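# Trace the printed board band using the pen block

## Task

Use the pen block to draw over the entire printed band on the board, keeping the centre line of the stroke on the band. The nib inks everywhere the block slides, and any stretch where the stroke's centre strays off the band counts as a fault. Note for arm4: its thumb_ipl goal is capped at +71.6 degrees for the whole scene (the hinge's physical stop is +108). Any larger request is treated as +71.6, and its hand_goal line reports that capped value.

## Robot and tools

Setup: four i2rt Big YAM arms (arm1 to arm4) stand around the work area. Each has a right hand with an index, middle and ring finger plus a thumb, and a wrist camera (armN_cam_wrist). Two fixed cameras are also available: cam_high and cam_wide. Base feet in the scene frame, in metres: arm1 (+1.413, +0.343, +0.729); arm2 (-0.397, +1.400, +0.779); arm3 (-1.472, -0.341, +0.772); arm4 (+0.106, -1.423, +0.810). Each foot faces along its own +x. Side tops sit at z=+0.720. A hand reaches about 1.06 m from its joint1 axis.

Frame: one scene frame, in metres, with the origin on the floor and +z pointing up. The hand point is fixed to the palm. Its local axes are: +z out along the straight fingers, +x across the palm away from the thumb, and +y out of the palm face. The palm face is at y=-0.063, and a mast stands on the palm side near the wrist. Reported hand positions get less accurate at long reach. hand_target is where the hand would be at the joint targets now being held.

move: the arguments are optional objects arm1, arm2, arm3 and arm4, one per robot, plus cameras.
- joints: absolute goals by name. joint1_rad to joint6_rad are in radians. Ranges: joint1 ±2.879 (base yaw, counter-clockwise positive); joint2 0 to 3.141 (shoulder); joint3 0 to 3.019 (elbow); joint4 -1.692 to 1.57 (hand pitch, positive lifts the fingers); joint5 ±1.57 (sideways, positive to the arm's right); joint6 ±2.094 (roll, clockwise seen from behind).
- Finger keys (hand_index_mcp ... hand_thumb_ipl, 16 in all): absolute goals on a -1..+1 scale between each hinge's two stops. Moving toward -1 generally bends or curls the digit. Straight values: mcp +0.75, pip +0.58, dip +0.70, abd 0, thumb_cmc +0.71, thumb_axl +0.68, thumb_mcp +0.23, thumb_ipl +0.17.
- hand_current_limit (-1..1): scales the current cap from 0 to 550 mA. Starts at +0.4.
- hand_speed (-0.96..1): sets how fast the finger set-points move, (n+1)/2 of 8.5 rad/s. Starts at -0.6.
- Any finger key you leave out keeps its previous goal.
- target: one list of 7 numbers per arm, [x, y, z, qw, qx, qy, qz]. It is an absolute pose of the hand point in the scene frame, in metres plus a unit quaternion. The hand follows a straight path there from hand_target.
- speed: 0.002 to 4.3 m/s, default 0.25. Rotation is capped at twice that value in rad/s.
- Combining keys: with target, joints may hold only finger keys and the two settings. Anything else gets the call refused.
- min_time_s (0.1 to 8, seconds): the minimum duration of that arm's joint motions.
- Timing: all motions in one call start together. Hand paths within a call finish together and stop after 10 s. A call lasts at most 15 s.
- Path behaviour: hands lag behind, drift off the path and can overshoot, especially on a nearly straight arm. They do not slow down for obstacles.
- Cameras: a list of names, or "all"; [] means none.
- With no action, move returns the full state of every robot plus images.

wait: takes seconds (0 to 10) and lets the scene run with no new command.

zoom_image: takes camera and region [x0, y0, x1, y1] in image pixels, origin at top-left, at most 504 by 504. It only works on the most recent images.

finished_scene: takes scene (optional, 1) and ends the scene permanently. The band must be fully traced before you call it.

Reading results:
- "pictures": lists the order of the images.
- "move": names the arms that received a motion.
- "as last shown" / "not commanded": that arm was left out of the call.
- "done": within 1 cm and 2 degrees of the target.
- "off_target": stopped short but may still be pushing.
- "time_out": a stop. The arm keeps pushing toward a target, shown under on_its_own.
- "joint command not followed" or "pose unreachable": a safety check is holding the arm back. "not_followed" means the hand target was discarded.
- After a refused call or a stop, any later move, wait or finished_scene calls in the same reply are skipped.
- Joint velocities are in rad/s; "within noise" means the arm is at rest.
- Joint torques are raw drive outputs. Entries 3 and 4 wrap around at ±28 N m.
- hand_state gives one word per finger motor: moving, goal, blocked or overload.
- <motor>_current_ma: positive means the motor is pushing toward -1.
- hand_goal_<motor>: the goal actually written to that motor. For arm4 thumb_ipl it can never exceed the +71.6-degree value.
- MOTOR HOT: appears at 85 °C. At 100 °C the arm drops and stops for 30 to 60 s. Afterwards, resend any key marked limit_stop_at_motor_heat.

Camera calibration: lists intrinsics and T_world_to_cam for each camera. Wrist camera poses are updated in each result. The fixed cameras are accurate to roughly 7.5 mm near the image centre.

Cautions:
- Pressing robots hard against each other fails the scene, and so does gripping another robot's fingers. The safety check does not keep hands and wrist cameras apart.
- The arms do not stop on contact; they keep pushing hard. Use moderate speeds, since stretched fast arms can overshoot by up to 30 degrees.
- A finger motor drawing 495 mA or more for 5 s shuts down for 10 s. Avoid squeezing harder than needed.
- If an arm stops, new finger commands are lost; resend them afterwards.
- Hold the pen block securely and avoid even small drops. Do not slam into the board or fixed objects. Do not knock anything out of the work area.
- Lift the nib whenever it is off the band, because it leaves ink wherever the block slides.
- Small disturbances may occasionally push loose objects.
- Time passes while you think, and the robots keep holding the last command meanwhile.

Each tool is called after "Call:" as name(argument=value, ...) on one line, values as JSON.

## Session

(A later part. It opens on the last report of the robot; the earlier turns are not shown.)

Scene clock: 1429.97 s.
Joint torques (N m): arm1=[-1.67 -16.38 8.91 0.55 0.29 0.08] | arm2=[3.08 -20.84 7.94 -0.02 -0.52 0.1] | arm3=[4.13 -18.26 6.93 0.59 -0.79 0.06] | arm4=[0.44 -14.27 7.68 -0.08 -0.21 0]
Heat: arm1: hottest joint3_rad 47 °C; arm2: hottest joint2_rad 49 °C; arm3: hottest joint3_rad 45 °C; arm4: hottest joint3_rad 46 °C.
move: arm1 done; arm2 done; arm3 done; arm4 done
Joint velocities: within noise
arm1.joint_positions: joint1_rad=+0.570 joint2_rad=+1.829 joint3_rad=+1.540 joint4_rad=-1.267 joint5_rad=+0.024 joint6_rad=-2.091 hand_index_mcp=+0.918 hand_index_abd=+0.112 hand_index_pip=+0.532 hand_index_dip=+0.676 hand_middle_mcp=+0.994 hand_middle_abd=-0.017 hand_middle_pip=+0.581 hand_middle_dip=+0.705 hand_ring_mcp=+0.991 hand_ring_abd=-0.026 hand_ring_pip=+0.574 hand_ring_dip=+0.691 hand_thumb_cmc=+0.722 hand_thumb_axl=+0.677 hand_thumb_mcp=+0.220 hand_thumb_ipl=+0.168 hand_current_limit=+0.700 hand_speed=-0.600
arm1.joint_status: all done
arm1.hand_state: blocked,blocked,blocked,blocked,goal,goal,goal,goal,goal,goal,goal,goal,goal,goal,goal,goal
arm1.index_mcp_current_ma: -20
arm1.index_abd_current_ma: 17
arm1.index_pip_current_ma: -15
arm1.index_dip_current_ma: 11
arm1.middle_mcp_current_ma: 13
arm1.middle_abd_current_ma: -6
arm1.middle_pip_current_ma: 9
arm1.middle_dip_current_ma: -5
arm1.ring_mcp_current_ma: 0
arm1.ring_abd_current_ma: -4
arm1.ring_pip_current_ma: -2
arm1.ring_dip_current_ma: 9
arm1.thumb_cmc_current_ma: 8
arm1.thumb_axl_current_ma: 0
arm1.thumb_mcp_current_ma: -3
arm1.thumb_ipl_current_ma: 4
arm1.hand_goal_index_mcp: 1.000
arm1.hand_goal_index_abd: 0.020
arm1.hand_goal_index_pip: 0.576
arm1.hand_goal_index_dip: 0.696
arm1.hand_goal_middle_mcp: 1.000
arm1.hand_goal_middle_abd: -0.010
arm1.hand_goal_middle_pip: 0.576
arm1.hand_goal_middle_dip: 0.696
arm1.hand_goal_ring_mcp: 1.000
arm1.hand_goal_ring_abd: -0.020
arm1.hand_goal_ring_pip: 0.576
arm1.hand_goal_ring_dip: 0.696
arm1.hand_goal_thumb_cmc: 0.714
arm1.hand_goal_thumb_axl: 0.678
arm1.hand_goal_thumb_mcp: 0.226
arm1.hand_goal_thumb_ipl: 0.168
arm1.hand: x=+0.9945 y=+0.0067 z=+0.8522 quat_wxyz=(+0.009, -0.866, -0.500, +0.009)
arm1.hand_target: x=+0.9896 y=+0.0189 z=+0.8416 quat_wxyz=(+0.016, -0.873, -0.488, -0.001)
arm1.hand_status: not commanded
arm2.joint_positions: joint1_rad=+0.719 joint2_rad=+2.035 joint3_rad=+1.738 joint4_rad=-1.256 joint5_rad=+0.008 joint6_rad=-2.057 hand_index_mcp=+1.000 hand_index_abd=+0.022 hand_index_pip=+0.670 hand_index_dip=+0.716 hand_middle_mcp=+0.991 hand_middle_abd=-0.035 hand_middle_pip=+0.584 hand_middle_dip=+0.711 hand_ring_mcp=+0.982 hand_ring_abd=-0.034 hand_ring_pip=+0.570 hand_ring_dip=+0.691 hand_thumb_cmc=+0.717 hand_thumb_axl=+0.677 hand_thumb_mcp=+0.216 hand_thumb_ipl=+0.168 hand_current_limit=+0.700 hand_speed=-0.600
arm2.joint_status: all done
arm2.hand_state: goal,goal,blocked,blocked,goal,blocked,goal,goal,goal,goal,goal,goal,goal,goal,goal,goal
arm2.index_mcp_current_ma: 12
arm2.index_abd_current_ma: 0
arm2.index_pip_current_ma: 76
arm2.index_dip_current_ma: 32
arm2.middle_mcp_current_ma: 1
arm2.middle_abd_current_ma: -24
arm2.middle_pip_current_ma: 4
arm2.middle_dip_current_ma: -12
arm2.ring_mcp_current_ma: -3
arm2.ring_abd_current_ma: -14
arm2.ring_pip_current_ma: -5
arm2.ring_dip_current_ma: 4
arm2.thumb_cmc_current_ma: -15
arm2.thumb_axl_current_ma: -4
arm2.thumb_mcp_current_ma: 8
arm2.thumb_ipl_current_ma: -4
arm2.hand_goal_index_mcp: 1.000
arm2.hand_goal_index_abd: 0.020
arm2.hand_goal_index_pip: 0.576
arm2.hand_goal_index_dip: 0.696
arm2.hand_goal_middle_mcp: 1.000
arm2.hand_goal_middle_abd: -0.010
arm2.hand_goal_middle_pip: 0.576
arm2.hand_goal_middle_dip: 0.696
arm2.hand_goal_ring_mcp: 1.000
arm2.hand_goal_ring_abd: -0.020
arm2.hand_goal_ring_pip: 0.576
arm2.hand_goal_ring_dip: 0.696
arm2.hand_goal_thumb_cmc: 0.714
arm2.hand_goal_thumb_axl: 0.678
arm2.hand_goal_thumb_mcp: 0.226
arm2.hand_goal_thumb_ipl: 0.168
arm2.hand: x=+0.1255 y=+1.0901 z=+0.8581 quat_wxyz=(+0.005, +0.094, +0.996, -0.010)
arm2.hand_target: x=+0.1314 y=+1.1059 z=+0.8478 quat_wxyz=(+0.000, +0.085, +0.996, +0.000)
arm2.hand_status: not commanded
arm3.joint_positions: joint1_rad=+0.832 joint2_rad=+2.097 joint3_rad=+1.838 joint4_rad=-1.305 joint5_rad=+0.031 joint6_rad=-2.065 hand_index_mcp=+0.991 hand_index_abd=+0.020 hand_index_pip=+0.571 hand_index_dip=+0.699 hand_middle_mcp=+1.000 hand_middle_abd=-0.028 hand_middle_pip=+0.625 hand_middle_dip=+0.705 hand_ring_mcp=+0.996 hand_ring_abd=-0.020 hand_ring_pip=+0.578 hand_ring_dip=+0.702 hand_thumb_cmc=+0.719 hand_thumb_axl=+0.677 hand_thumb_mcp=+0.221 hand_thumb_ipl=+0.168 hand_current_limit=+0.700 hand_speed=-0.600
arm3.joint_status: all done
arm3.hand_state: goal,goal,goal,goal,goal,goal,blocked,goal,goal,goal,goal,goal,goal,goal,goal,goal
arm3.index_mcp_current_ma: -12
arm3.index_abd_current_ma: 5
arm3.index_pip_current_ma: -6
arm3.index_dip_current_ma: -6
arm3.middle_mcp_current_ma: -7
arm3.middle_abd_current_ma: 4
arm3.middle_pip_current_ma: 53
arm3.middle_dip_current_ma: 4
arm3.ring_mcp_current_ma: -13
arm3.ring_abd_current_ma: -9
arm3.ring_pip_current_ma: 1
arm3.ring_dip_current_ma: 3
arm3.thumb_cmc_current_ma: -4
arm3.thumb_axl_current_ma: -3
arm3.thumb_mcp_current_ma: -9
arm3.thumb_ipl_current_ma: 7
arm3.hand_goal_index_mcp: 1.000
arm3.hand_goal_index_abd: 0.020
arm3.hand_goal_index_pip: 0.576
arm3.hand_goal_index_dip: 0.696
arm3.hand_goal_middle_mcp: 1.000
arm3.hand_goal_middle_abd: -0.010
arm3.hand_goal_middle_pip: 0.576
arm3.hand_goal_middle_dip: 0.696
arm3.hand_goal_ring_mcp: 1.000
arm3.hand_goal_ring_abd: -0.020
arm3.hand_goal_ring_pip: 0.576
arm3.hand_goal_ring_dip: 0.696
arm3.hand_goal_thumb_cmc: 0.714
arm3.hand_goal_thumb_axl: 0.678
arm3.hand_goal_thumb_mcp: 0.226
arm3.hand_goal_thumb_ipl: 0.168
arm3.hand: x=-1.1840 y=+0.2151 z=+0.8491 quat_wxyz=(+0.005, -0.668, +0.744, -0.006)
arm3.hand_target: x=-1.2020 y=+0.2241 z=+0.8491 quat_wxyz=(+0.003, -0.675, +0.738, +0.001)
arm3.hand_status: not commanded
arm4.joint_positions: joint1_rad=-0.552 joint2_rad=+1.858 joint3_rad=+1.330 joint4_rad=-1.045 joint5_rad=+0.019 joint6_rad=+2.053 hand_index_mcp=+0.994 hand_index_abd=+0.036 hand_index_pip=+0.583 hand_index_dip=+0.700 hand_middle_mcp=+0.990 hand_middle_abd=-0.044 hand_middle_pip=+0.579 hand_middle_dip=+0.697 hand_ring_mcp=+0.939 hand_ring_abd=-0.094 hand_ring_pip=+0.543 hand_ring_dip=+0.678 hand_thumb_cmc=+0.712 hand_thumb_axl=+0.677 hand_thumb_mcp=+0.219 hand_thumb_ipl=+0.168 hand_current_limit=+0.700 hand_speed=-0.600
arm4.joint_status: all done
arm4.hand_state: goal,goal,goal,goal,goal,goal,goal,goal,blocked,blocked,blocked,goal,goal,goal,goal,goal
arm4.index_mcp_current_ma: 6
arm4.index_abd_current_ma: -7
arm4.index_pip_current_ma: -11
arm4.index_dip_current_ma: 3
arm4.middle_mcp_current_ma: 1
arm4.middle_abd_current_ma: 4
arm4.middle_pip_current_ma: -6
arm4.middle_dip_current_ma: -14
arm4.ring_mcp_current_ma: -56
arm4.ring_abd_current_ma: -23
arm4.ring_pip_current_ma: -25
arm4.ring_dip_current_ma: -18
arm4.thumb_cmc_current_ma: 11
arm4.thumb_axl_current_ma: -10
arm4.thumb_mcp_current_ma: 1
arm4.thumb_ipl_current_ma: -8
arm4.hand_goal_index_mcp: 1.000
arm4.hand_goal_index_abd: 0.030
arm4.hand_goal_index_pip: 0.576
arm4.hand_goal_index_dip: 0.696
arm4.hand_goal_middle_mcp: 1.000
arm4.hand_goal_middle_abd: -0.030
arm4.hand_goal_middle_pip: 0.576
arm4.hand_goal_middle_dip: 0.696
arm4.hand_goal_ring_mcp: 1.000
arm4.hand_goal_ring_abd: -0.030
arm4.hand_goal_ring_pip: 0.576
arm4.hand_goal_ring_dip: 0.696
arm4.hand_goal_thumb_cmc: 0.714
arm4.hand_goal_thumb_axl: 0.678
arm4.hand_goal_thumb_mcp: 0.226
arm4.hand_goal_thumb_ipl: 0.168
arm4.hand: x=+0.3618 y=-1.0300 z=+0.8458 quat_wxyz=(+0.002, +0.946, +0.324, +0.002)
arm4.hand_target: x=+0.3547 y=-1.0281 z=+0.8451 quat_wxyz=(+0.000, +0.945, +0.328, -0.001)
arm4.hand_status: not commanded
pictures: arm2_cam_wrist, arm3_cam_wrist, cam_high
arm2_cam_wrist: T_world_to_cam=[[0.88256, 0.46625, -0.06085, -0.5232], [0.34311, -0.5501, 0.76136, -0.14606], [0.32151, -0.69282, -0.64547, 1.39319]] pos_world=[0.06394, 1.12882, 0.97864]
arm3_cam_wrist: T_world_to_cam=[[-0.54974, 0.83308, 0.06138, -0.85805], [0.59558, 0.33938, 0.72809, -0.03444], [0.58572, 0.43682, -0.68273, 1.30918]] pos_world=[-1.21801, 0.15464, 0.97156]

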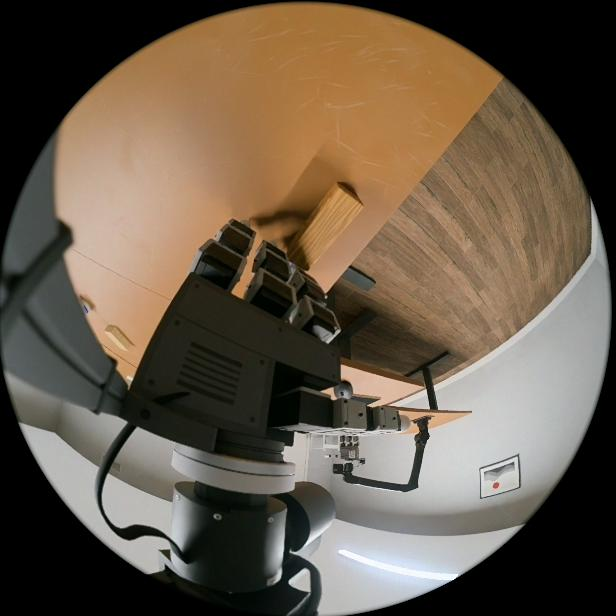

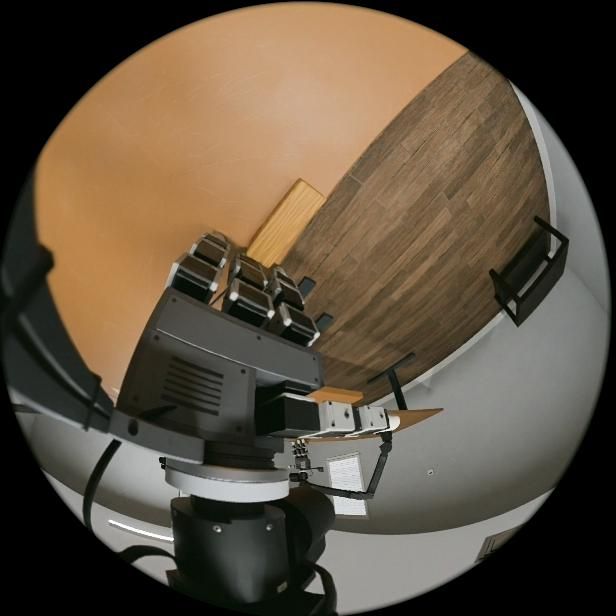

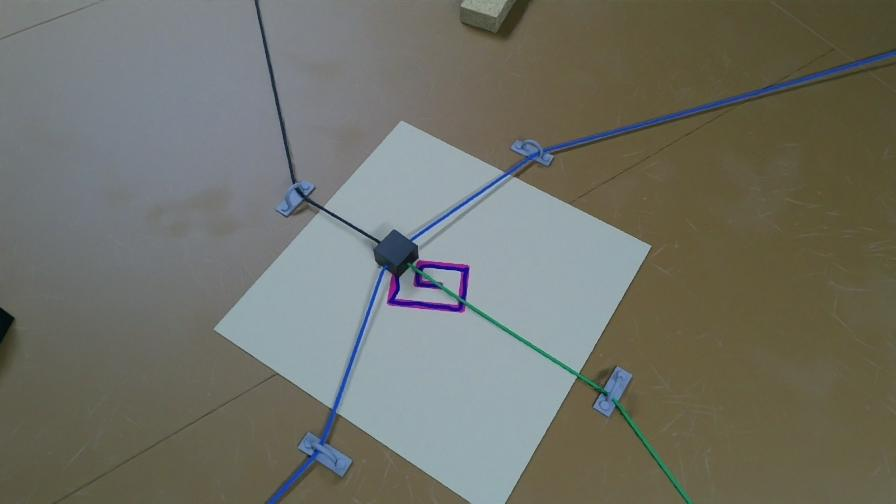

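Call:
move(arm2={"joints": {"joint1_rad": 0.756}, "min_time_s": 1.5}, arm3={"joints": {"joint1_rad": 0.8665}, "min_time_s": 1.5}, cameras=["cam_high"])

Call:
zoom_image(camera="cam_high", region=[372, 216, 428, 272])

Call:
zoom_image(camera="cam_high", region=[380, 255, 420, 295])

Scene clock: 1445.87 s.
Joint torques (N m): arm1=[-1.55 -16.44 8.87 0.57 0.28 0.07] | arm2=[3.55 -20.89 7.95 -0.01 -0.56 0.09] | arm3=[4.37 -18.2 6.93 0.59 -0.78 0.05] | arm4=[0.38 -14.27 7.69 -0.05 -0.17 0]
Heat: arm1: hottest joint3_rad 47 °C; arm2: hottest joint2_rad 49 °C; arm3: hottest joint3_rad 45 °C; arm4: hottest joint3_rad 46 °C.
move: arm2 done; arm3 done
Joint velocities: within noise
arm1, arm4: as last shown
arm1.index_mcp_current_ma: -19
arm1.index_abd_current_ma: 10
arm1.middle_mcp_current_ma: 11
arm1.middle_abd_current_ma: -2
arm1.middle_pip_current_ma: 4
arm1.middle_dip_current_ma: -1
arm1.ring_abd_current_ma: -8
arm1.ring_pip_current_ma: -5
arm1.ring_dip_current_ma: 2
arm1.thumb_cmc_current_ma: 6
arm1.thumb_axl_current_ma: 3
arm1.thumb_mcp_current_ma: -8
arm1.thumb_ipl_current_ma: 2
arm2.joint_positions: joint1_rad=+0.728 joint2_rad=+2.035 joint3_rad=+1.738 joint4_rad=-1.256 joint5_rad=+0.009 joint6_rad=-2.057 hand_index_mcp=+1.000 hand_index_abd=+0.022 hand_index_pip=+0.671 hand_index_dip=+0.717 hand_middle_mcp=+0.991 hand_middle_abd=-0.035 hand_middle_pip=+0.584 hand_middle_dip=+0.711 hand_ring_mcp=+0.982 hand_ring_abd=-0.034 hand_ring_pip=+0.570 hand_ring_dip=+0.691 hand_thumb_cmc=+0.717 hand_thumb_axl=+0.677 hand_thumb_mcp=+0.216 hand_thumb_ipl=+0.168 hand_current_limit=+0.700 hand_speed=-0.600
arm2.joint_status: all done
arm2.hand_state: goal,goal,blocked,blocked,goal,blocked,goal,goal,goal,goal,goal,goal,goal,goal,goal,goal
arm2.index_mcp_current_ma: -2
arm2.index_abd_current_ma: 11
arm2.index_pip_current_ma: 95
arm2.index_dip_current_ma: 18
arm2.middle_mcp_current_ma: -22
arm2.middle_abd_current_ma: -18
arm2.middle_pip_current_ma: 11
arm2.middle_dip_current_ma: -1
arm2.ring_mcp_current_ma: -7
arm2.ring_abd_current_ma: -7
arm2.ring_pip_current_ma: -9
arm2.ring_dip_current_ma: 20
arm2.thumb_cmc_current_ma: -10
arm2.thumb_axl_current_ma: -5
arm2.thumb_mcp_current_ma: -13
arm2.thumb_ipl_current_ma: -6
arm2.hand_goal_index_mcp: 1.000
arm2.hand_goal_index_abd: 0.020
arm2.hand_goal_index_pip: 0.576
arm2.hand_goal_index_dip: 0.696
arm2.hand_goal_middle_mcp: 1.000
arm2.hand_goal_middle_abd: -0.010
arm2.hand_goal_middle_pip: 0.576
arm2.hand_goal_middle_dip: 0.696
arm2.hand_goal_ring_mcp: 1.000
arm2.hand_goal_ring_abd: -0.020
arm2.hand_goal_ring_pip: 0.576
arm2.hand_goal_ring_dip: 0.696
arm2.hand_goal_thumb_cmc: 0.714
arm2.hand_goal_thumb_axl: 0.678
arm2.hand_goal_thumb_mcp: 0.226
arm2.hand_goal_thumb_ipl: 0.168
arm2.hand: x=+0.1281 y=+1.0945 z=+0.8580 quat_wxyz=(+0.005, +0.090, +0.996, -0.011)
arm2.hand_target: x=+0.1354 y=+1.1131 z=+0.8477 quat_wxyz=(+0.000, +0.078, +0.997, +0.000)
arm2.hand_status: not commanded
arm3.joint_positions: joint1_rad=+0.835 joint2_rad=+2.097 joint3_rad=+1.838 joint4_rad=-1.305 joint5_rad=+0.031 joint6_rad=-2.065 hand_index_mcp=+0.991 hand_index_abd=+0.020 hand_index_pip=+0.571 hand_index_dip=+0.699 hand_middle_mcp=+1.000 hand_middle_abd=-0.028 hand_middle_pip=+0.625 hand_middle_dip=+0.705 hand_ring_mcp=+0.996 hand_ring_abd=-0.020 hand_ring_pip=+0.578 hand_ring_dip=+0.702 hand_thumb_cmc=+0.719 hand_thumb_axl=+0.677 hand_thumb_mcp=+0.221 hand_thumb_ipl=+0.168 hand_current_limit=+0.700 hand_speed=-0.600
arm3.joint_status: all done
arm3.hand_state: goal,goal,goal,goal,goal,goal,blocked,goal,goal,goal,goal,goal,goal,goal,goal,goal
arm3.index_mcp_current_ma: -12
arm3.index_abd_current_ma: 4
arm3.index_pip_current_ma: 8
arm3.index_dip_current_ma: -9
arm3.middle_mcp_current_ma: 0
arm3.middle_abd_current_ma: -4
arm3.middle_pip_current_ma: 57
arm3.middle_dip_current_ma: 4
arm3.ring_mcp_current_ma: -4
arm3.ring_abd_current_ma: 0
arm3.ring_pip_current_ma: -8
arm3.ring_dip_current_ma: 7
arm3.thumb_cmc_current_ma: -8
arm3.thumb_axl_current_ma: -4
arm3.thumb_mcp_current_ma: -11
arm3.thumb_ipl_current_ma: 20
arm3.hand_goal_index_mcp: 1.000
arm3.hand_goal_index_abd: 0.020
arm3.hand_goal_index_pip: 0.576
arm3.hand_goal_index_dip: 0.696
arm3.hand_goal_middle_mcp: 1.000
arm3.hand_goal_middle_abd: -0.010
arm3.hand_goal_middle_pip: 0.576
arm3.hand_goal_middle_dip: 0.696
arm3.hand_goal_ring_mcp: 1.000
arm3.hand_goal_ring_abd: -0.020
arm3.hand_goal_ring_pip: 0.576
arm3.hand_goal_ring_dip: 0.696
arm3.hand_goal_thumb_cmc: 0.714
arm3.hand_goal_thumb_axl: 0.678
arm3.hand_goal_thumb_mcp: 0.226
arm3.hand_goal_thumb_ipl: 0.168
arm3.hand: x=-1.1859 y=+0.2160 z=+0.8491 quat_wxyz=(+0.005, -0.669, +0.743, -0.006)
arm3.hand_target: x=-1.2058 y=+0.2259 z=+0.8491 quat_wxyz=(+0.003, -0.677, +0.736, +0.001)
arm3.hand_status: not commanded
arm4.joint_positions: joint1_rad=-0.552 joint2_rad=+1.858 joint3_rad=+1.330 joint4_rad=-1.045 joint5_rad=+0.018 joint6_rad=+2.053 hand_index_mcp=+0.994 hand_index_abd=+0.036 hand_index_pip=+0.583 hand_index_dip=+0.700 hand_middle_mcp=+0.990 hand_middle_abd=-0.044 hand_middle_pip=+0.583 hand_middle_dip=+0.698 hand_ring_mcp=+0.939 hand_ring_abd=-0.090 hand_ring_pip=+0.543 hand_ring_dip=+0.678 hand_thumb_cmc=+0.712 hand_thumb_axl=+0.677 hand_thumb_mcp=+0.219 hand_thumb_ipl=+0.168 hand_current_limit=+0.700 hand_speed=-0.600
arm4.index_mcp_current_ma: 4
arm4.index_abd_current_ma: 2
arm4.index_pip_current_ma: -6
arm4.index_dip_current_ma: 0
arm4.middle_mcp_current_ma: -2
arm4.middle_abd_current_ma: -9
arm4.middle_pip_current_ma: 9
arm4.middle_dip_current_ma: 0
arm4.ring_mcp_current_ma: -54
arm4.ring_abd_current_ma: -15
arm4.ring_pip_current_ma: -38
arm4.ring_dip_current_ma: -20
arm4.thumb_cmc_current_ma: 5
arm4.thumb_axl_current_ma: 11
arm4.thumb_mcp_current_ma: 12
arm4.thumb_ipl_current_ma: 11
arm4.hand: x=+0.3617 y=-1.0299 z=+0.8457 quat_wxyz=(+0.002, +0.946, +0.324, +0.002)

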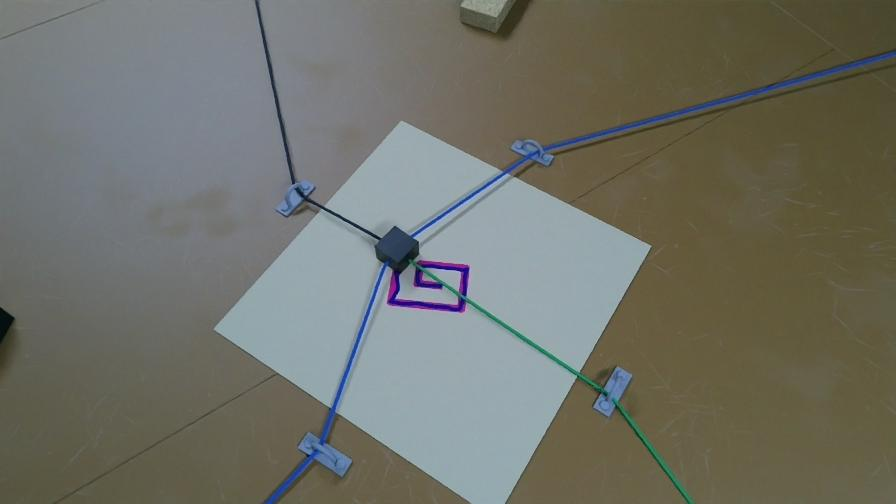

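Scaled by 9.000.

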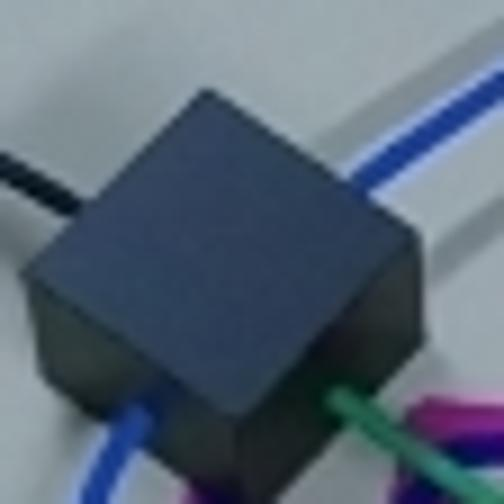

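Scaled by 12.600.

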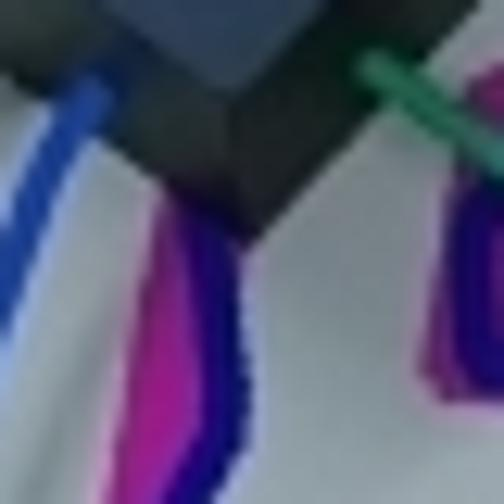

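Call:
wait(seconds=0.1, cameras=["arm1_cam_wrist", "arm4_cam_wrist", "cam_high"])

Call:
zoom_image(camera="arm1_cam_wrist", region=[170, 160, 420, 360])

Call:
zoom_image(camera="arm4_cam_wrist", region=[170, 130, 420, 360])

Call:
zoom_image(camera="cam_high", region=[372, 216, 428, 272])

Scene clock: 1452.97 s.
Joint torques (N m): arm1=[-1.55 -16.32 8.9 0.58 0.29 0.08] | arm2=[3.49 -20.84 7.94 -0.02 -0.56 0.09] | arm3=[4.42 -18.14 6.91 0.61 -0.77 0.05] | arm4=[0.38 -14.33 7.69 -0.05 -0.18 0]
Heat: arm1: hottest joint3_rad 47 °C; arm2: hottest joint2_rad 49 °C; arm3: hottest joint3_rad 45 °C; arm4: hottest joint3_rad 46 °C.
Joint velocities: within noise
arm1.joint_positions: joint1_rad=+0.570 joint2_rad=+1.829 joint3_rad=+1.540 joint4_rad=-1.267 joint5_rad=+0.024 joint6_rad=-2.091 hand_index_mcp=+0.918 hand_index_abd=+0.112 hand_index_pip=+0.532 hand_index_dip=+0.676 hand_middle_mcp=+0.994 hand_middle_abd=-0.017 hand_middle_pip=+0.581 hand_middle_dip=+0.705 hand_ring_mcp=+0.991 hand_ring_abd=-0.026 hand_ring_pip=+0.574 hand_ring_dip=+0.691 hand_thumb_cmc=+0.722 hand_thumb_axl=+0.677 hand_thumb_mcp=+0.220 hand_thumb_ipl=+0.168 hand_current_limit=+0.700 hand_speed=-0.600
arm1.joint_status: not commanded
arm1.hand_state: blocked,blocked,blocked,blocked,goal,goal,goal,goal,goal,goal,goal,goal,goal,goal,goal,goal
arm1.index_mcp_current_ma: -11
arm1.index_abd_current_ma: 17
arm1.index_pip_current_ma: -10
arm1.index_dip_current_ma: 7
arm1.middle_mcp_current_ma: 10
arm1.middle_abd_current_ma: -7
arm1.middle_pip_current_ma: 8
arm1.middle_dip_current_ma: -2
arm1.ring_mcp_current_ma: -3
arm1.ring_abd_current_ma: -7
arm1.ring_pip_current_ma: -3
arm1.ring_dip_current_ma: 8
arm1.thumb_cmc_current_ma: 9
arm1.thumb_axl_current_ma: -2
arm1.thumb_mcp_current_ma: -6
arm1.thumb_ipl_current_ma: 3
arm1.hand_goal_index_mcp: 1.000
arm1.hand_goal_index_abd: 0.020
arm1.hand_goal_index_pip: 0.576
arm1.hand_goal_index_dip: 0.696
arm1.hand_goal_middle_mcp: 1.000
arm1.hand_goal_middle_abd: -0.010
arm1.hand_goal_middle_pip: 0.576
arm1.hand_goal_middle_dip: 0.696
arm1.hand_goal_ring_mcp: 1.000
arm1.hand_goal_ring_abd: -0.020
arm1.hand_goal_ring_pip: 0.576
arm1.hand_goal_ring_dip: 0.696
arm1.hand_goal_thumb_cmc: 0.714
arm1.hand_goal_thumb_axl: 0.678
arm1.hand_goal_thumb_mcp: 0.226
arm1.hand_goal_thumb_ipl: 0.168
arm1.hand: x=+0.9945 y=+0.0067 z=+0.8522 quat_wxyz=(+0.009, -0.866, -0.500, +0.009)
arm1.hand_target: x=+0.9896 y=+0.0189 z=+0.8416 quat_wxyz=(+0.016, -0.873, -0.488, -0.001)
arm1.hand_status: not commanded
arm2.joint_positions: joint1_rad=+0.728 joint2_rad=+2.035 joint3_rad=+1.738 joint4_rad=-1.256 joint5_rad=+0.009 joint6_rad=-2.057 hand_index_mcp=+1.000 hand_index_abd=+0.022 hand_index_pip=+0.671 hand_index_dip=+0.717 hand_middle_mcp=+0.991 hand_middle_abd=-0.035 hand_middle_pip=+0.584 hand_middle_dip=+0.711 hand_ring_mcp=+0.982 hand_ring_abd=-0.034 hand_ring_pip=+0.570 hand_ring_dip=+0.691 hand_thumb_cmc=+0.717 hand_thumb_axl=+0.677 hand_thumb_mcp=+0.216 hand_thumb_ipl=+0.168 hand_current_limit=+0.700 hand_speed=-0.600
arm2.joint_status: all done
arm2.hand_state: goal,goal,blocked,blocked,goal,blocked,goal,goal,goal,goal,goal,goal,goal,goal,goal,goal
arm2.index_mcp_current_ma: 3
arm2.index_abd_current_ma: -5
arm2.index_pip_current_ma: 75
arm2.index_dip_current_ma: 14
arm2.middle_mcp_current_ma: -5
arm2.middle_abd_current_ma: -15
arm2.middle_pip_current_ma: -9
arm2.middle_dip_current_ma: -1
arm2.ring_mcp_current_ma: 5
arm2.ring_abd_current_ma: -2
arm2.ring_pip_current_ma: -6
arm2.ring_dip_current_ma: 9
arm2.thumb_cmc_current_ma: -11
arm2.thumb_axl_current_ma: 7
arm2.thumb_mcp_current_ma: 8
arm2.thumb_ipl_current_ma: -10
arm2.hand_goal_index_mcp: 1.000
arm2.hand_goal_index_abd: 0.020
arm2.hand_goal_index_pip: 0.576
arm2.hand_goal_index_dip: 0.696
arm2.hand_goal_middle_mcp: 1.000
arm2.hand_goal_middle_abd: -0.010
arm2.hand_goal_middle_pip: 0.576
arm2.hand_goal_middle_dip: 0.696
arm2.hand_goal_ring_mcp: 1.000
arm2.hand_goal_ring_abd: -0.020
arm2.hand_goal_ring_pip: 0.576
arm2.hand_goal_ring_dip: 0.696
arm2.hand_goal_thumb_cmc: 0.714
arm2.hand_goal_thumb_axl: 0.678
arm2.hand_goal_thumb_mcp: 0.226
arm2.hand_goal_thumb_ipl: 0.168
arm2.hand: x=+0.1281 y=+1.0945 z=+0.8580 quat_wxyz=(+0.005, +0.090, +0.996, -0.011)
arm2.hand_target: x=+0.1354 y=+1.1131 z=+0.8477 quat_wxyz=(+0.000, +0.078, +0.997, +0.000)
arm2.hand_status: not commanded
arm3.joint_positions: joint1_rad=+0.835 joint2_rad=+2.097 joint3_rad=+1.838 joint4_rad=-1.305 joint5_rad=+0.031 joint6_rad=-2.065 hand_index_mcp=+0.991 hand_index_abd=+0.020 hand_index_pip=+0.571 hand_index_dip=+0.699 hand_middle_mcp=+1.000 hand_middle_abd=-0.028 hand_middle_pip=+0.625 hand_middle_dip=+0.705 hand_ring_mcp=+0.996 hand_ring_abd=-0.020 hand_ring_pip=+0.578 hand_ring_dip=+0.702 hand_thumb_cmc=+0.719 hand_thumb_axl=+0.677 hand_thumb_mcp=+0.221 hand_thumb_ipl=+0.168 hand_current_limit=+0.700 hand_speed=-0.600
arm3.joint_status: all done
arm3.hand_state: goal,goal,goal,goal,goal,goal,blocked,goal,goal,goal,goal,goal,goal,goal,goal,goal
arm3.index_mcp_current_ma: -10
arm3.index_abd_current_ma: 5
arm3.index_pip_current_ma: -7
arm3.index_dip_current_ma: -3
arm3.middle_mcp_current_ma: 1
arm3.middle_abd_current_ma: -2
arm3.middle_pip_current_ma: 55
arm3.middle_dip_current_ma: 6
arm3.ring_mcp_current_ma: -4
arm3.ring_abd_current_ma: 14
arm3.ring_pip_current_ma: -12
arm3.ring_dip_current_ma: 9
arm3.thumb_cmc_current_ma: 1
arm3.thumb_axl_current_ma: 5
arm3.thumb_mcp_current_ma: -8
arm3.thumb_ipl_current_ma: 3
arm3.hand_goal_index_mcp: 1.000
arm3.hand_goal_index_abd: 0.020
arm3.hand_goal_index_pip: 0.576
arm3.hand_goal_index_dip: 0.696
arm3.hand_goal_middle_mcp: 1.000
arm3.hand_goal_middle_abd: -0.010
arm3.hand_goal_middle_pip: 0.576
arm3.hand_goal_middle_dip: 0.696
arm3.hand_goal_ring_mcp: 1.000
arm3.hand_goal_ring_abd: -0.020
arm3.hand_goal_ring_pip: 0.576
arm3.hand_goal_ring_dip: 0.696
arm3.hand_goal_thumb_cmc: 0.714
arm3.hand_goal_thumb_axl: 0.678
arm3.hand_goal_thumb_mcp: 0.226
arm3.hand_goal_thumb_ipl: 0.168
arm3.hand: x=-1.1859 y=+0.2160 z=+0.8491 quat_wxyz=(+0.005, -0.669, +0.743, -0.006)
arm3.hand_target: x=-1.2058 y=+0.2259 z=+0.8491 quat_wxyz=(+0.003, -0.677, +0.736, +0.001)
arm3.hand_status: not commanded
arm4.joint_positions: joint1_rad=-0.552 joint2_rad=+1.858 joint3_rad=+1.330 joint4_rad=-1.045 joint5_rad=+0.018 joint6_rad=+2.053 hand_index_mcp=+0.994 hand_index_abd=+0.036 hand_index_pip=+0.583 hand_index_dip=+0.700 hand_middle_mcp=+0.990 hand_middle_abd=-0.044 hand_middle_pip=+0.583 hand_middle_dip=+0.698 hand_ring_mcp=+0.939 hand_ring_abd=-0.090 hand_ring_pip=+0.543 hand_ring_dip=+0.678 hand_thumb_cmc=+0.712 hand_thumb_axl=+0.677 hand_thumb_mcp=+0.219 hand_thumb_ipl=+0.168 hand_current_limit=+0.700 hand_speed=-0.600
arm4.joint_status: not commanded
arm4.hand_state: goal,goal,goal,goal,goal,goal,goal,goal,blocked,blocked,blocked,goal,goal,goal,goal,goal
arm4.index_mcp_current_ma: 1
arm4.index_abd_current_ma: -6
arm4.index_pip_current_ma: -15
arm4.index_dip_current_ma: 0
arm4.middle_mcp_current_ma: 2
arm4.middle_abd_current_ma: -8
arm4.middle_pip_current_ma: 14
arm4.middle_dip_current_ma: 6
arm4.ring_mcp_current_ma: -49
arm4.ring_abd_current_ma: -24
arm4.ring_pip_current_ma: -27
arm4.ring_dip_current_ma: -19
arm4.thumb_cmc_current_ma: 3
arm4.thumb_axl_current_ma: 5
arm4.thumb_mcp_current_ma: 9
arm4.thumb_ipl_current_ma: 1
arm4.hand_goal_index_mcp: 1.000
arm4.hand_goal_index_abd: 0.030
arm4.hand_goal_index_pip: 0.576
arm4.hand_goal_index_dip: 0.696
arm4.hand_goal_middle_mcp: 1.000
arm4.hand_goal_middle_abd: -0.030
arm4.hand_goal_middle_pip: 0.576
arm4.hand_goal_middle_dip: 0.696
arm4.hand_goal_ring_mcp: 1.000
arm4.hand_goal_ring_abd: -0.030
arm4.hand_goal_ring_pip: 0.576
arm4.hand_goal_ring_dip: 0.696
arm4.hand_goal_thumb_cmc: 0.714
arm4.hand_goal_thumb_axl: 0.678
arm4.hand_goal_thumb_mcp: 0.226
arm4.hand_goal_thumb_ipl: 0.168
arm4.hand: x=+0.3617 y=-1.0299 z=+0.8457 quat_wxyz=(+0.002, +0.946, +0.324, +0.002)
arm4.hand_target: x=+0.3547 y=-1.0281 z=+0.8451 quat_wxyz=(+0.000, +0.945, +0.328, -0.001)
arm4.hand_status: not commanded
wait: 0.10 s; at rest from the start
arm1_cam_wrist: T_world_to_cam=[[0.11262, -0.99352, 0.01549, -0.0896], [-0.67098, -0.06454, 0.73866, -0.01318], [-0.73287, -0.09358, -0.6739, 1.42937]] pos_world=[1.04879, 0.04389, 0.97437]
arm4_cam_wrist: T_world_to_cam=[[-0.23246, -0.97187, 0.03787, -0.92076], [-0.65474, 0.18516, 0.73283, -0.2444], [-0.71923, 0.14555, -0.67936, 1.10449]] pos_world=[0.42032, -1.01036, 0.96433]

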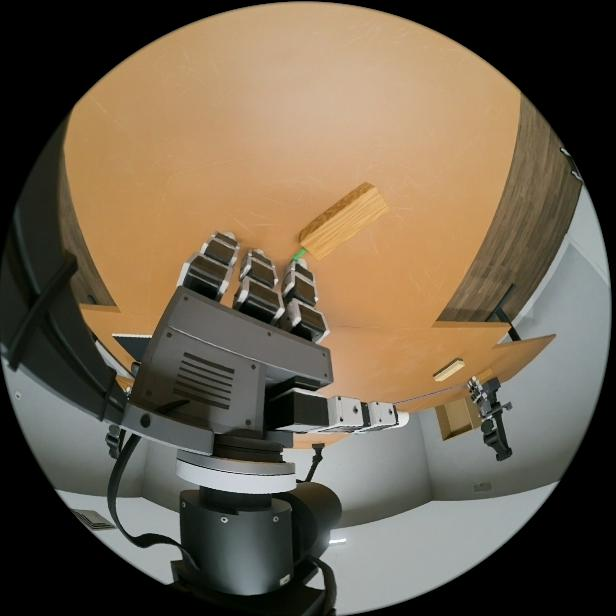

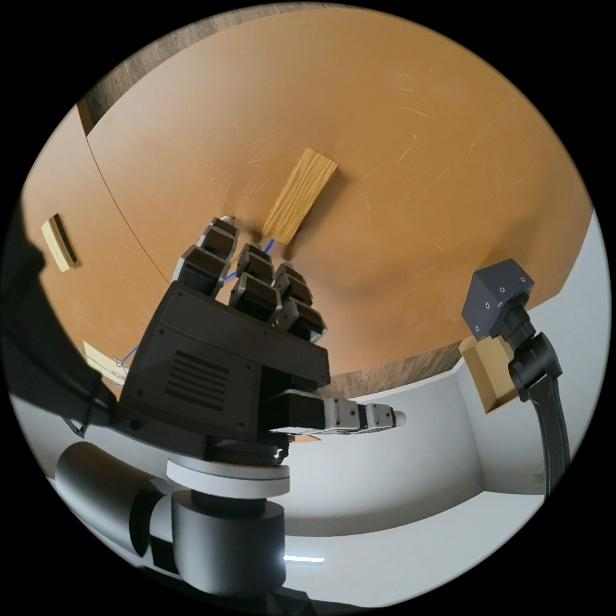

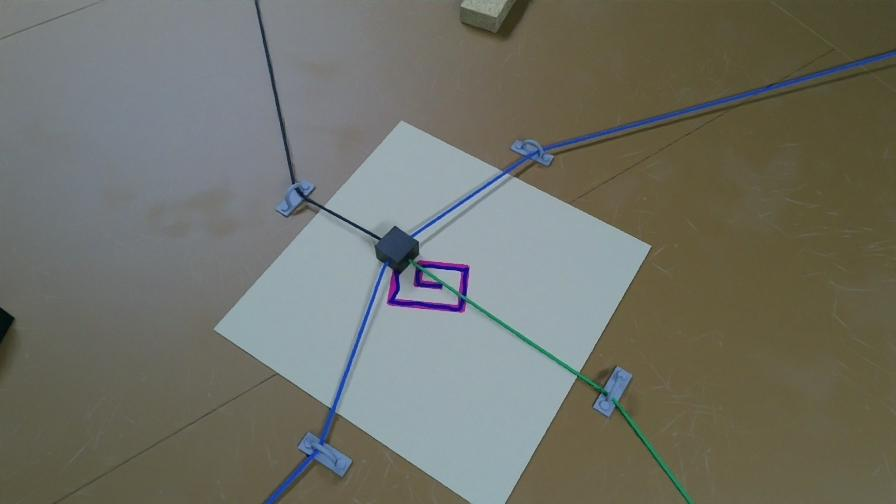

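Scaled by 2.016 from the camera's image (finer frame: 880x880).

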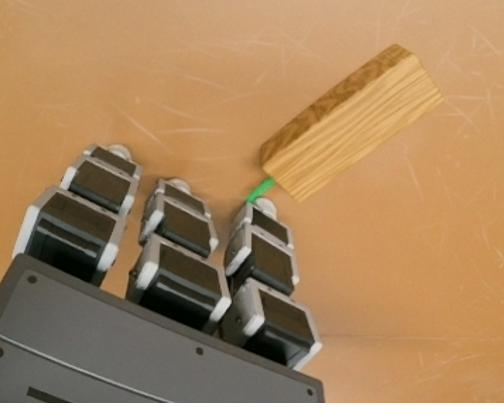

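Scaled by 2.016 from the camera's image (finer frame: 880x880).

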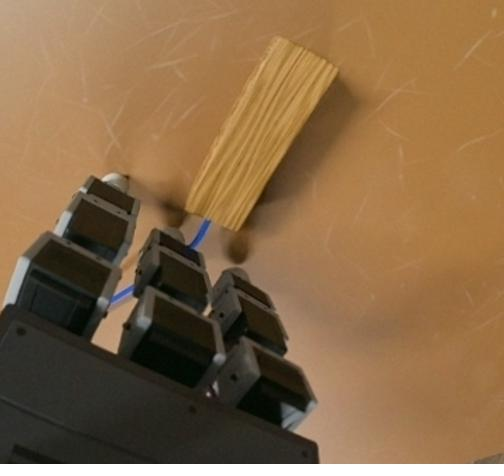

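Scaled by 9.000.

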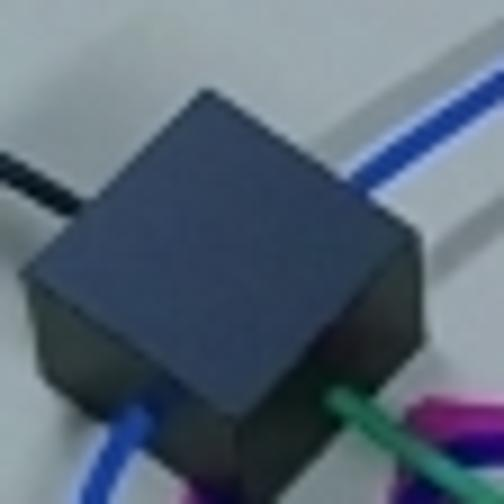

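Call:
move(arm2={"joints": {"joint1_rad": 0.766}, "min_time_s": 1.2}, arm3={"joints": {"joint1_rad": 0.8705}, "min_time_s": 1.2}, cameras=["cam_high"])

Call:
zoom_image(camera="cam_high", region=[372, 212, 428, 268])

Call:
zoom_image(camera="cam_high", region=[380, 250, 420, 290])

Scene clock: 1461.00 s.
Joint torques (N m): arm1=[-1.61 -16.38 8.9 0.59 0.28 0.08] | arm2=[3.96 -20.84 7.94 -0.02 -0.68 0.08] | arm3=[4.78 -18.08 6.94 0.62 -0.77 0.06] | arm4=[0.32 -14.39 7.68 -0.03 -0.18 0]
Heat: arm1: hottest joint3_rad 47 °C; arm2: hottest joint2_rad 49 °C; arm3: hottest joint3_rad 45 °C; arm4: hottest joint3_rad 46 °C.
move: arm2 done; arm3 done
Joint velocities: within noise
arm1, arm4: as last shown
arm1.index_mcp_current_ma: -18
arm1.index_abd_current_ma: 20
arm1.index_pip_current_ma: -14
arm1.index_dip_current_ma: 12
arm1.middle_mcp_current_ma: 11
arm1.middle_abd_current_ma: -5
arm1.middle_pip_current_ma: 9
arm1.ring_abd_current_ma: -9
arm1.ring_pip_current_ma: -4
arm1.ring_dip_current_ma: 4
arm1.thumb_cmc_current_ma: 7
arm1.thumb_axl_current_ma: -1
arm1.thumb_ipl_current_ma: -1
arm2.joint_positions: joint1_rad=+0.733 joint2_rad=+2.035 joint3_rad=+1.738 joint4_rad=-1.256 joint5_rad=+0.012 joint6_rad=-2.055 hand_index_mcp=+1.000 hand_index_abd=+0.022 hand_index_pip=+0.691 hand_index_dip=+0.723 hand_middle_mcp=+0.991 hand_middle_abd=-0.051 hand_middle_pip=+0.584 hand_middle_dip=+0.711 hand_ring_mcp=+0.982 hand_ring_abd=-0.034 hand_ring_pip=+0.570 hand_ring_dip=+0.691 hand_thumb_cmc=+0.717 hand_thumb_axl=+0.677 hand_thumb_mcp=+0.216 hand_thumb_ipl=+0.168 hand_current_limit=+0.700 hand_speed=-0.600
arm2.joint_status: all done
arm2.hand_state: goal,goal,blocked,blocked,goal,blocked,goal,goal,goal,goal,goal,goal,goal,goal,goal,goal
arm2.index_mcp_current_ma: 22
arm2.index_abd_current_ma: -10
arm2.index_pip_current_ma: 96
arm2.index_dip_current_ma: 24
arm2.middle_mcp_current_ma: -13
arm2.middle_abd_current_ma: -35
arm2.middle_pip_current_ma: 1
arm2.middle_dip_current_ma: 10
arm2.ring_mcp_current_ma: -5
arm2.ring_abd_current_ma: -25
arm2.ring_pip_current_ma: -10
arm2.ring_dip_current_ma: -4
arm2.thumb_cmc_current_ma: 17
arm2.thumb_axl_current_ma: 0
arm2.thumb_mcp_current_ma: 1
arm2.thumb_ipl_current_ma: -4
arm2.hand_goal_index_mcp: 1.000
arm2.hand_goal_index_abd: 0.020
arm2.hand_goal_index_pip: 0.576
arm2.hand_goal_index_dip: 0.696
arm2.hand_goal_middle_mcp: 1.000
arm2.hand_goal_middle_abd: -0.010
arm2.hand_goal_middle_pip: 0.576
arm2.hand_goal_middle_dip: 0.696
arm2.hand_goal_ring_mcp: 1.000
arm2.hand_goal_ring_abd: -0.020
arm2.hand_goal_ring_pip: 0.576
arm2.hand_goal_ring_dip: 0.696
arm2.hand_goal_thumb_cmc: 0.714
arm2.hand_goal_thumb_axl: 0.678
arm2.hand_goal_thumb_mcp: 0.226
arm2.hand_goal_thumb_ipl: 0.168
arm2.hand: x=+0.1295 y=+1.0969 z=+0.8577 quat_wxyz=(+0.004, +0.088, +0.996, -0.012)
arm2.hand_target: x=+0.1383 y=+1.1186 z=+0.8477 quat_wxyz=(+0.000, +0.073, +0.997, +0.000)
arm2.hand_status: not commanded
arm3.joint_positions: joint1_rad=+0.836 joint2_rad=+2.097 joint3_rad=+1.838 joint4_rad=-1.305 joint5_rad=+0.031 joint6_rad=-2.065 hand_index_mcp=+0.991 hand_index_abd=+0.020 hand_index_pip=+0.571 hand_index_dip=+0.699 hand_middle_mcp=+1.000 hand_middle_abd=-0.029 hand_middle_pip=+0.625 hand_middle_dip=+0.705 hand_ring_mcp=+0.996 hand_ring_abd=-0.020 hand_ring_pip=+0.578 hand_ring_dip=+0.702 hand_thumb_cmc=+0.719 hand_thumb_axl=+0.677 hand_thumb_mcp=+0.221 hand_thumb_ipl=+0.168 hand_current_limit=+0.700 hand_speed=-0.600
arm3.joint_status: all done
arm3.hand_state: goal,goal,goal,goal,goal,goal,blocked,goal,goal,goal,goal,goal,goal,goal,goal,goal
arm3.index_mcp_current_ma: -6
arm3.index_abd_current_ma: 9
arm3.index_pip_current_ma: 9
arm3.index_dip_current_ma: -5
arm3.middle_mcp_current_ma: 0
arm3.middle_abd_current_ma: -10
arm3.middle_pip_current_ma: 56
arm3.middle_dip_current_ma: 10
arm3.ring_mcp_current_ma: -8
arm3.ring_abd_current_ma: -7
arm3.ring_pip_current_ma: 2
arm3.ring_dip_current_ma: 6
arm3.thumb_cmc_current_ma: -2
arm3.thumb_axl_current_ma: -2
arm3.thumb_mcp_current_ma: -11
arm3.thumb_ipl_current_ma: 2
arm3.hand_goal_index_mcp: 1.000
arm3.hand_goal_index_abd: 0.020
arm3.hand_goal_index_pip: 0.576
arm3.hand_goal_index_dip: 0.696
arm3.hand_goal_middle_mcp: 1.000
arm3.hand_goal_middle_abd: -0.010
arm3.hand_goal_middle_pip: 0.576
arm3.hand_goal_middle_dip: 0.696
arm3.hand_goal_ring_mcp: 1.000
arm3.hand_goal_ring_abd: -0.020
arm3.hand_goal_ring_pip: 0.576
arm3.hand_goal_ring_dip: 0.696
arm3.hand_goal_thumb_cmc: 0.714
arm3.hand_goal_thumb_axl: 0.678
arm3.hand_goal_thumb_mcp: 0.226
arm3.hand_goal_thumb_ipl: 0.168
arm3.hand: x=-1.1864 y=+0.2163 z=+0.8491 quat_wxyz=(+0.005, -0.669, +0.743, -0.006)
arm3.hand_target: x=-1.2083 y=+0.2270 z=+0.8492 quat_wxyz=(+0.003, -0.679, +0.734, +0.001)
arm3.hand_status: not commanded
arm4.index_mcp_current_ma: 2
arm4.index_pip_current_ma: -10
arm4.index_dip_current_ma: -3
arm4.middle_mcp_current_ma: 7
arm4.middle_abd_current_ma: -2
arm4.middle_pip_current_ma: 6
arm4.middle_dip_current_ma: -6
arm4.ring_abd_current_ma: -35
arm4.ring_pip_current_ma: -38
arm4.ring_dip_current_ma: -18
arm4.thumb_axl_current_ma: 0
arm4.thumb_mcp_current_ma: 10
arm4.thumb_ipl_current_ma: -6

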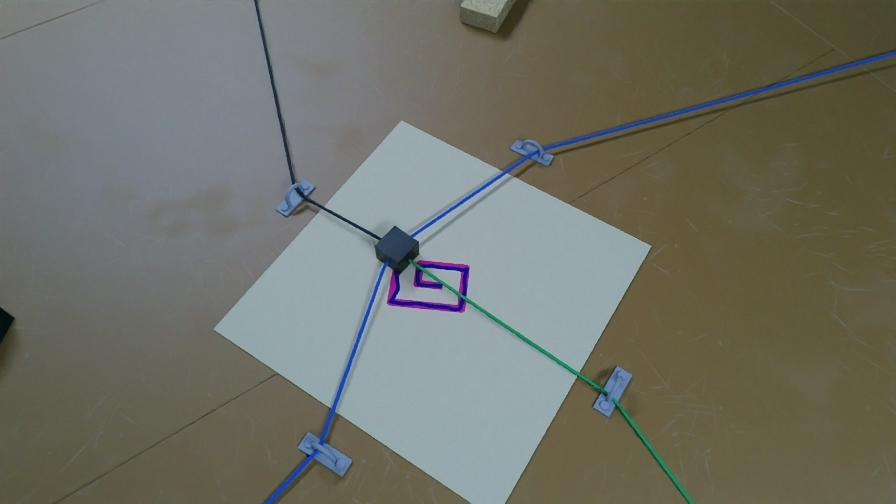

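Scaled by 9.000.

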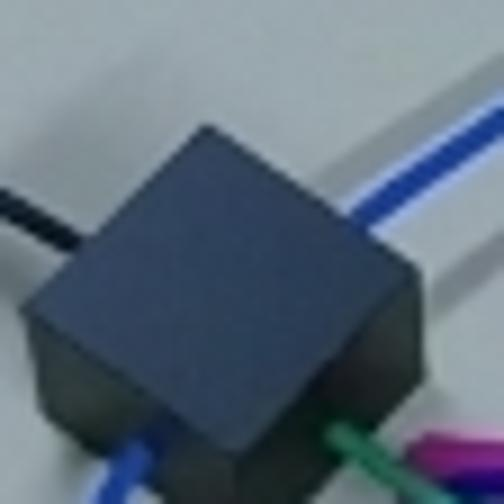

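Scaled by 12.600.

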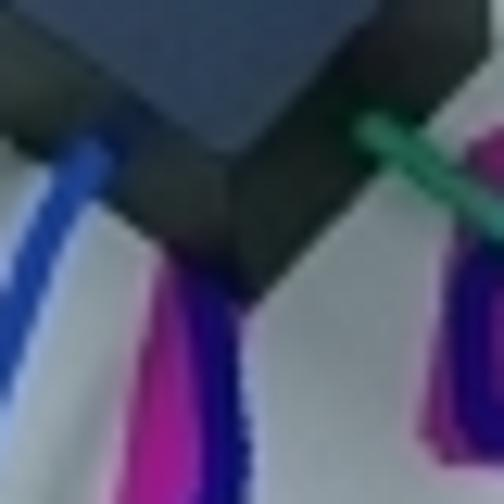

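Call:
move(arm1={"joints": {"joint1_rad": 0.49}, "min_time_s": 2.0}, arm4={"joints": {"joint1_rad": -0.50}, "min_time_s": 2.0}, cameras=["cam_high", "arm1_cam_wrist"])

Call:
zoom_image(camera="cam_high", region=[372, 212, 428, 268])

Call:
zoom_image(camera="arm1_cam_wrist", region=[170, 160, 420, 360])

Scene clock: 1472.67 s.
Joint torques (N m): arm1=[-1.55 -16.38 8.9 0.57 0.28 0.07] | arm2=[3.49 -20.89 7.92 -0.02 -0.67 0.08] | arm3=[4.42 -18.08 6.93 0.59 -0.79 0.06] | arm4=[0.38 -14.21 7.88 -0.06 -0.09 0]
Heat: arm1: hottest joint3_rad 47 °C; arm2: hottest joint2_rad 49 °C; arm3: hottest joint3_rad 45 °C; arm4: hottest joint3_rad 46 °C.
move: arm1 done; arm4 done
Joint velocities: within noise
arm1.joint_positions: joint1_rad=+0.511 joint2_rad=+1.828 joint3_rad=+1.540 joint4_rad=-1.267 joint5_rad=+0.024 joint6_rad=-2.091 hand_index_mcp=+0.917 hand_index_abd=+0.112 hand_index_pip=+0.532 hand_index_dip=+0.675 hand_middle_mcp=+0.994 hand_middle_abd=-0.017 hand_middle_pip=+0.581 hand_middle_dip=+0.705 hand_ring_mcp=+0.991 hand_ring_abd=-0.026 hand_ring_pip=+0.574 hand_ring_dip=+0.691 hand_thumb_cmc=+0.722 hand_thumb_axl=+0.677 hand_thumb_mcp=+0.220 hand_thumb_ipl=+0.168 hand_current_limit=+0.700 hand_speed=-0.600
arm1.joint_status: all done
arm1.hand_state: blocked,blocked,blocked,blocked,goal,goal,goal,goal,goal,goal,goal,goal,goal,goal,goal,goal
arm1.index_mcp_current_ma: -15
arm1.index_abd_current_ma: 11
arm1.index_pip_current_ma: -15
arm1.index_dip_current_ma: 8
arm1.middle_mcp_current_ma: 10
arm1.middle_abd_current_ma: -2
arm1.middle_pip_current_ma: 8
arm1.middle_dip_current_ma: 0
arm1.ring_mcp_current_ma: -5
arm1.ring_abd_current_ma: -9
arm1.ring_pip_current_ma: -6
arm1.ring_dip_current_ma: 6
arm1.thumb_cmc_current_ma: 7
arm1.thumb_axl_current_ma: 4
arm1.thumb_mcp_current_ma: -11
arm1.thumb_ipl_current_ma: 3
arm1.hand_goal_index_mcp: 1.000
arm1.hand_goal_index_abd: 0.020
arm1.hand_goal_index_pip: 0.576
arm1.hand_goal_index_dip: 0.696
arm1.hand_goal_middle_mcp: 1.000
arm1.hand_goal_middle_abd: -0.010
arm1.hand_goal_middle_pip: 0.576
arm1.hand_goal_middle_dip: 0.696
arm1.hand_goal_ring_mcp: 1.000
arm1.hand_goal_ring_abd: -0.020
arm1.hand_goal_ring_pip: 0.576
arm1.hand_goal_ring_dip: 0.696
arm1.hand_goal_thumb_cmc: 0.714
arm1.hand_goal_thumb_axl: 0.678
arm1.hand_goal_thumb_mcp: 0.226
arm1.hand_goal_thumb_ipl: 0.168
arm1.hand: x=+0.9752 y=+0.0322 z=+0.8522 quat_wxyz=(+0.009, -0.880, -0.474, +0.009)
arm1.hand_target: x=+0.9710 y=+0.0446 z=+0.8414 quat_wxyz=(+0.015, -0.887, -0.462, -0.002)
arm1.hand_status: not commanded
arm2, arm3: as last shown
arm2.joint_positions: joint1_rad=+0.738 joint2_rad=+2.035 joint3_rad=+1.738 joint4_rad=-1.256 joint5_rad=+0.012 joint6_rad=-2.055 hand_index_mcp=+1.000 hand_index_abd=+0.023 hand_index_pip=+0.691 hand_index_dip=+0.723 hand_middle_mcp=+0.990 hand_middle_abd=-0.050 hand_middle_pip=+0.584 hand_middle_dip=+0.711 hand_ring_mcp=+0.982 hand_ring_abd=-0.034 hand_ring_pip=+0.570 hand_ring_dip=+0.691 hand_thumb_cmc=+0.717 hand_thumb_axl=+0.677 hand_thumb_mcp=+0.216 hand_thumb_ipl=+0.168 hand_current_limit=+0.700 hand_speed=-0.600
arm2.index_mcp_current_ma: 7
arm2.index_abd_current_ma: -8
arm2.index_pip_current_ma: 89
arm2.index_dip_current_ma: 18
arm2.middle_abd_current_ma: -15
arm2.middle_pip_current_ma: 7
arm2.middle_dip_current_ma: 12
arm2.ring_mcp_current_ma: 1
arm2.ring_abd_current_ma: -16
arm2.ring_pip_current_ma: -7
arm2.ring_dip_current_ma: 0
arm2.thumb_cmc_current_ma: -2
arm2.thumb_axl_current_ma: 2
arm2.thumb_mcp_current_ma: -7
arm2.thumb_ipl_current_ma: -5
arm2.hand: x=+0.1311 y=+1.0997 z=+0.8577 quat_wxyz=(+0.004, +0.085, +0.996, -0.012)
arm2.hand_target: x=+0.1382 y=+1.1185 z=+0.8477 quat_wxyz=(+0.000, +0.073, +0.997, +0.000)
arm3.joint_positions: joint1_rad=+0.840 joint2_rad=+2.097 joint3_rad=+1.838 joint4_rad=-1.305 joint5_rad=+0.031 joint6_rad=-2.065 hand_index_mcp=+0.991 hand_index_abd=+0.020 hand_index_pip=+0.571 hand_index_dip=+0.699 hand_middle_mcp=+1.000 hand_middle_abd=-0.029 hand_middle_pip=+0.625 hand_middle_dip=+0.705 hand_ring_mcp=+0.996 hand_ring_abd=-0.020 hand_ring_pip=+0.578 hand_ring_dip=+0.702 hand_thumb_cmc=+0.719 hand_thumb_axl=+0.677 hand_thumb_mcp=+0.221 hand_thumb_ipl=+0.168 hand_current_limit=+0.700 hand_speed=-0.600
arm3.index_mcp_current_ma: 5
arm3.index_abd_current_ma: -7
arm3.index_pip_current_ma: 8
arm3.index_dip_current_ma: -3
arm3.middle_mcp_current_ma: -4
arm3.middle_abd_current_ma: 6
arm3.middle_pip_current_ma: 50
arm3.middle_dip_current_ma: 8
arm3.ring_abd_current_ma: -1
arm3.ring_pip_current_ma: -3
arm3.thumb_cmc_current_ma: -5
arm3.thumb_mcp_current_ma: -14
arm3.thumb_ipl_current_ma: 7
arm3.hand: x=-1.1887 y=+0.2174 z=+0.8491 quat_wxyz=(+0.005, -0.671, +0.742, -0.006)
arm4.joint_positions: joint1_rad=-0.513 joint2_rad=+1.858 joint3_rad=+1.327 joint4_rad=-1.045 joint5_rad=+0.015 joint6_rad=+2.053 hand_index_mcp=+0.993 hand_index_abd=+0.036 hand_index_pip=+0.583 hand_index_dip=+0.700 hand_middle_mcp=+0.987 hand_middle_abd=-0.044 hand_middle_pip=+0.578 hand_middle_dip=+0.694 hand_ring_mcp=+0.964 hand_ring_abd=-0.054 hand_ring_pip=+0.559 hand_ring_dip=+0.683 hand_thumb_cmc=+0.712 hand_thumb_axl=+0.677 hand_thumb_mcp=+0.219 hand_thumb_ipl=+0.168 hand_current_limit=+0.700 hand_speed=-0.600
arm4.joint_status: all done
arm4.hand_state: goal,goal,goal,goal,goal,goal,goal,goal,blocked,blocked,goal,goal,goal,goal,goal,goal
arm4.index_mcp_current_ma: 8
arm4.index_abd_current_ma: 8
arm4.index_pip_current_ma: -6
arm4.index_dip_current_ma: -3
arm4.middle_mcp_current_ma: -21
arm4.middle_abd_current_ma: 0
arm4.middle_pip_current_ma: 3
arm4.middle_dip_current_ma: -1
arm4.ring_mcp_current_ma: -24
arm4.ring_abd_current_ma: -7
arm4.ring_pip_current_ma: -27
arm4.ring_dip_current_ma: -15
arm4.thumb_cmc_current_ma: 0
arm4.thumb_axl_current_ma: 12
arm4.thumb_mcp_current_ma: 3
arm4.thumb_ipl_current_ma: -2
arm4.hand_goal_index_mcp: 1.000
arm4.hand_goal_index_abd: 0.030
arm4.hand_goal_index_pip: 0.576
arm4.hand_goal_index_dip: 0.696
arm4.hand_goal_middle_mcp: 1.000
arm4.hand_goal_middle_abd: -0.030
arm4.hand_goal_middle_pip: 0.576
arm4.hand_goal_middle_dip: 0.696
arm4.hand_goal_ring_mcp: 1.000
arm4.hand_goal_ring_abd: -0.030
arm4.hand_goal_ring_pip: 0.576
arm4.hand_goal_ring_dip: 0.696
arm4.hand_goal_thumb_cmc: 0.714
arm4.hand_goal_thumb_axl: 0.678
arm4.hand_goal_thumb_mcp: 0.226
arm4.hand_goal_thumb_ipl: 0.168
arm4.hand: x=+0.3449 y=-1.0210 z=+0.8450 quat_wxyz=(+0.002, +0.939, +0.343, +0.000)
arm4.hand_target: x=+0.3387 y=-1.0186 z=+0.8453 quat_wxyz=(+0.000, +0.938, +0.346, -0.001)
arm4.hand_status: not commanded
pictures: arm1_cam_wrist, cam_high
arm1_cam_wrist: T_world_to_cam=[[0.05336, -0.99845, 0.01573, -0.00439], [-0.67367, -0.02437, 0.73863, -0.0232], [-0.73711, -0.05001, -0.67392, 1.4203]] pos_world=[1.03152, 0.06609, 0.97437]

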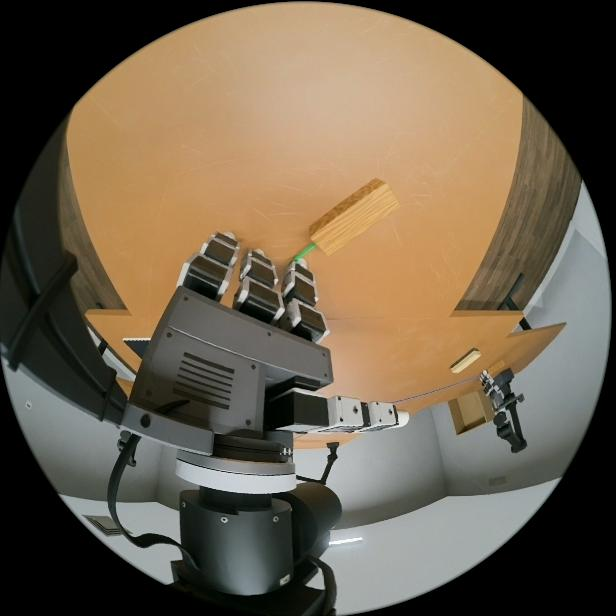

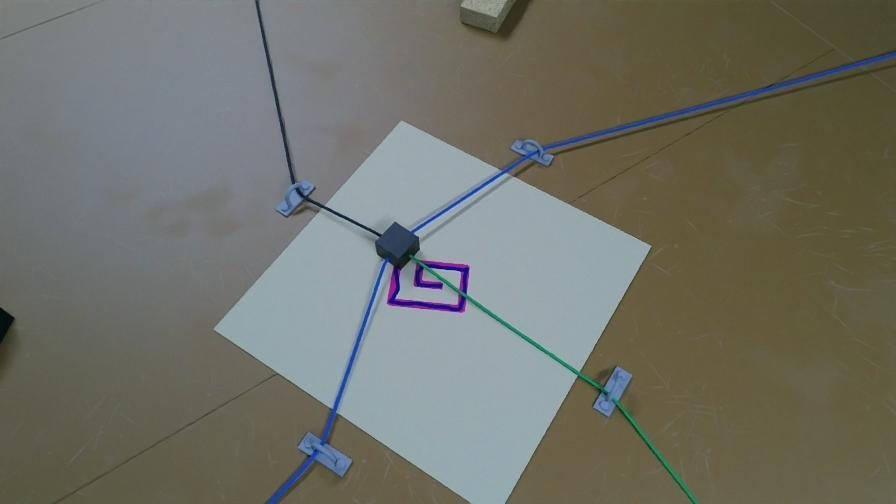

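Scaled by 9.000.

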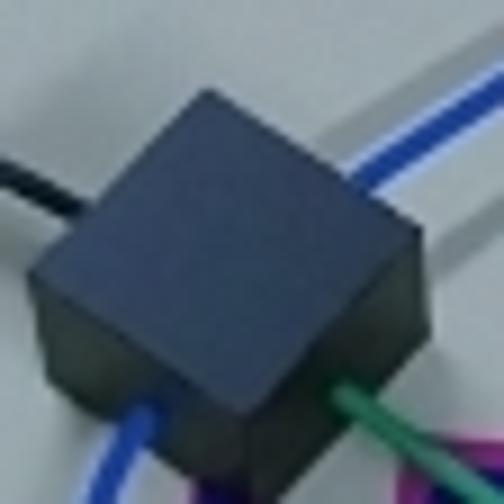

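Scaled by 2.016 from the camera's image (finer frame: 880x880).

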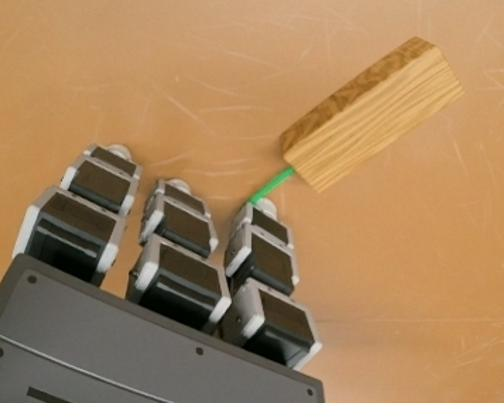

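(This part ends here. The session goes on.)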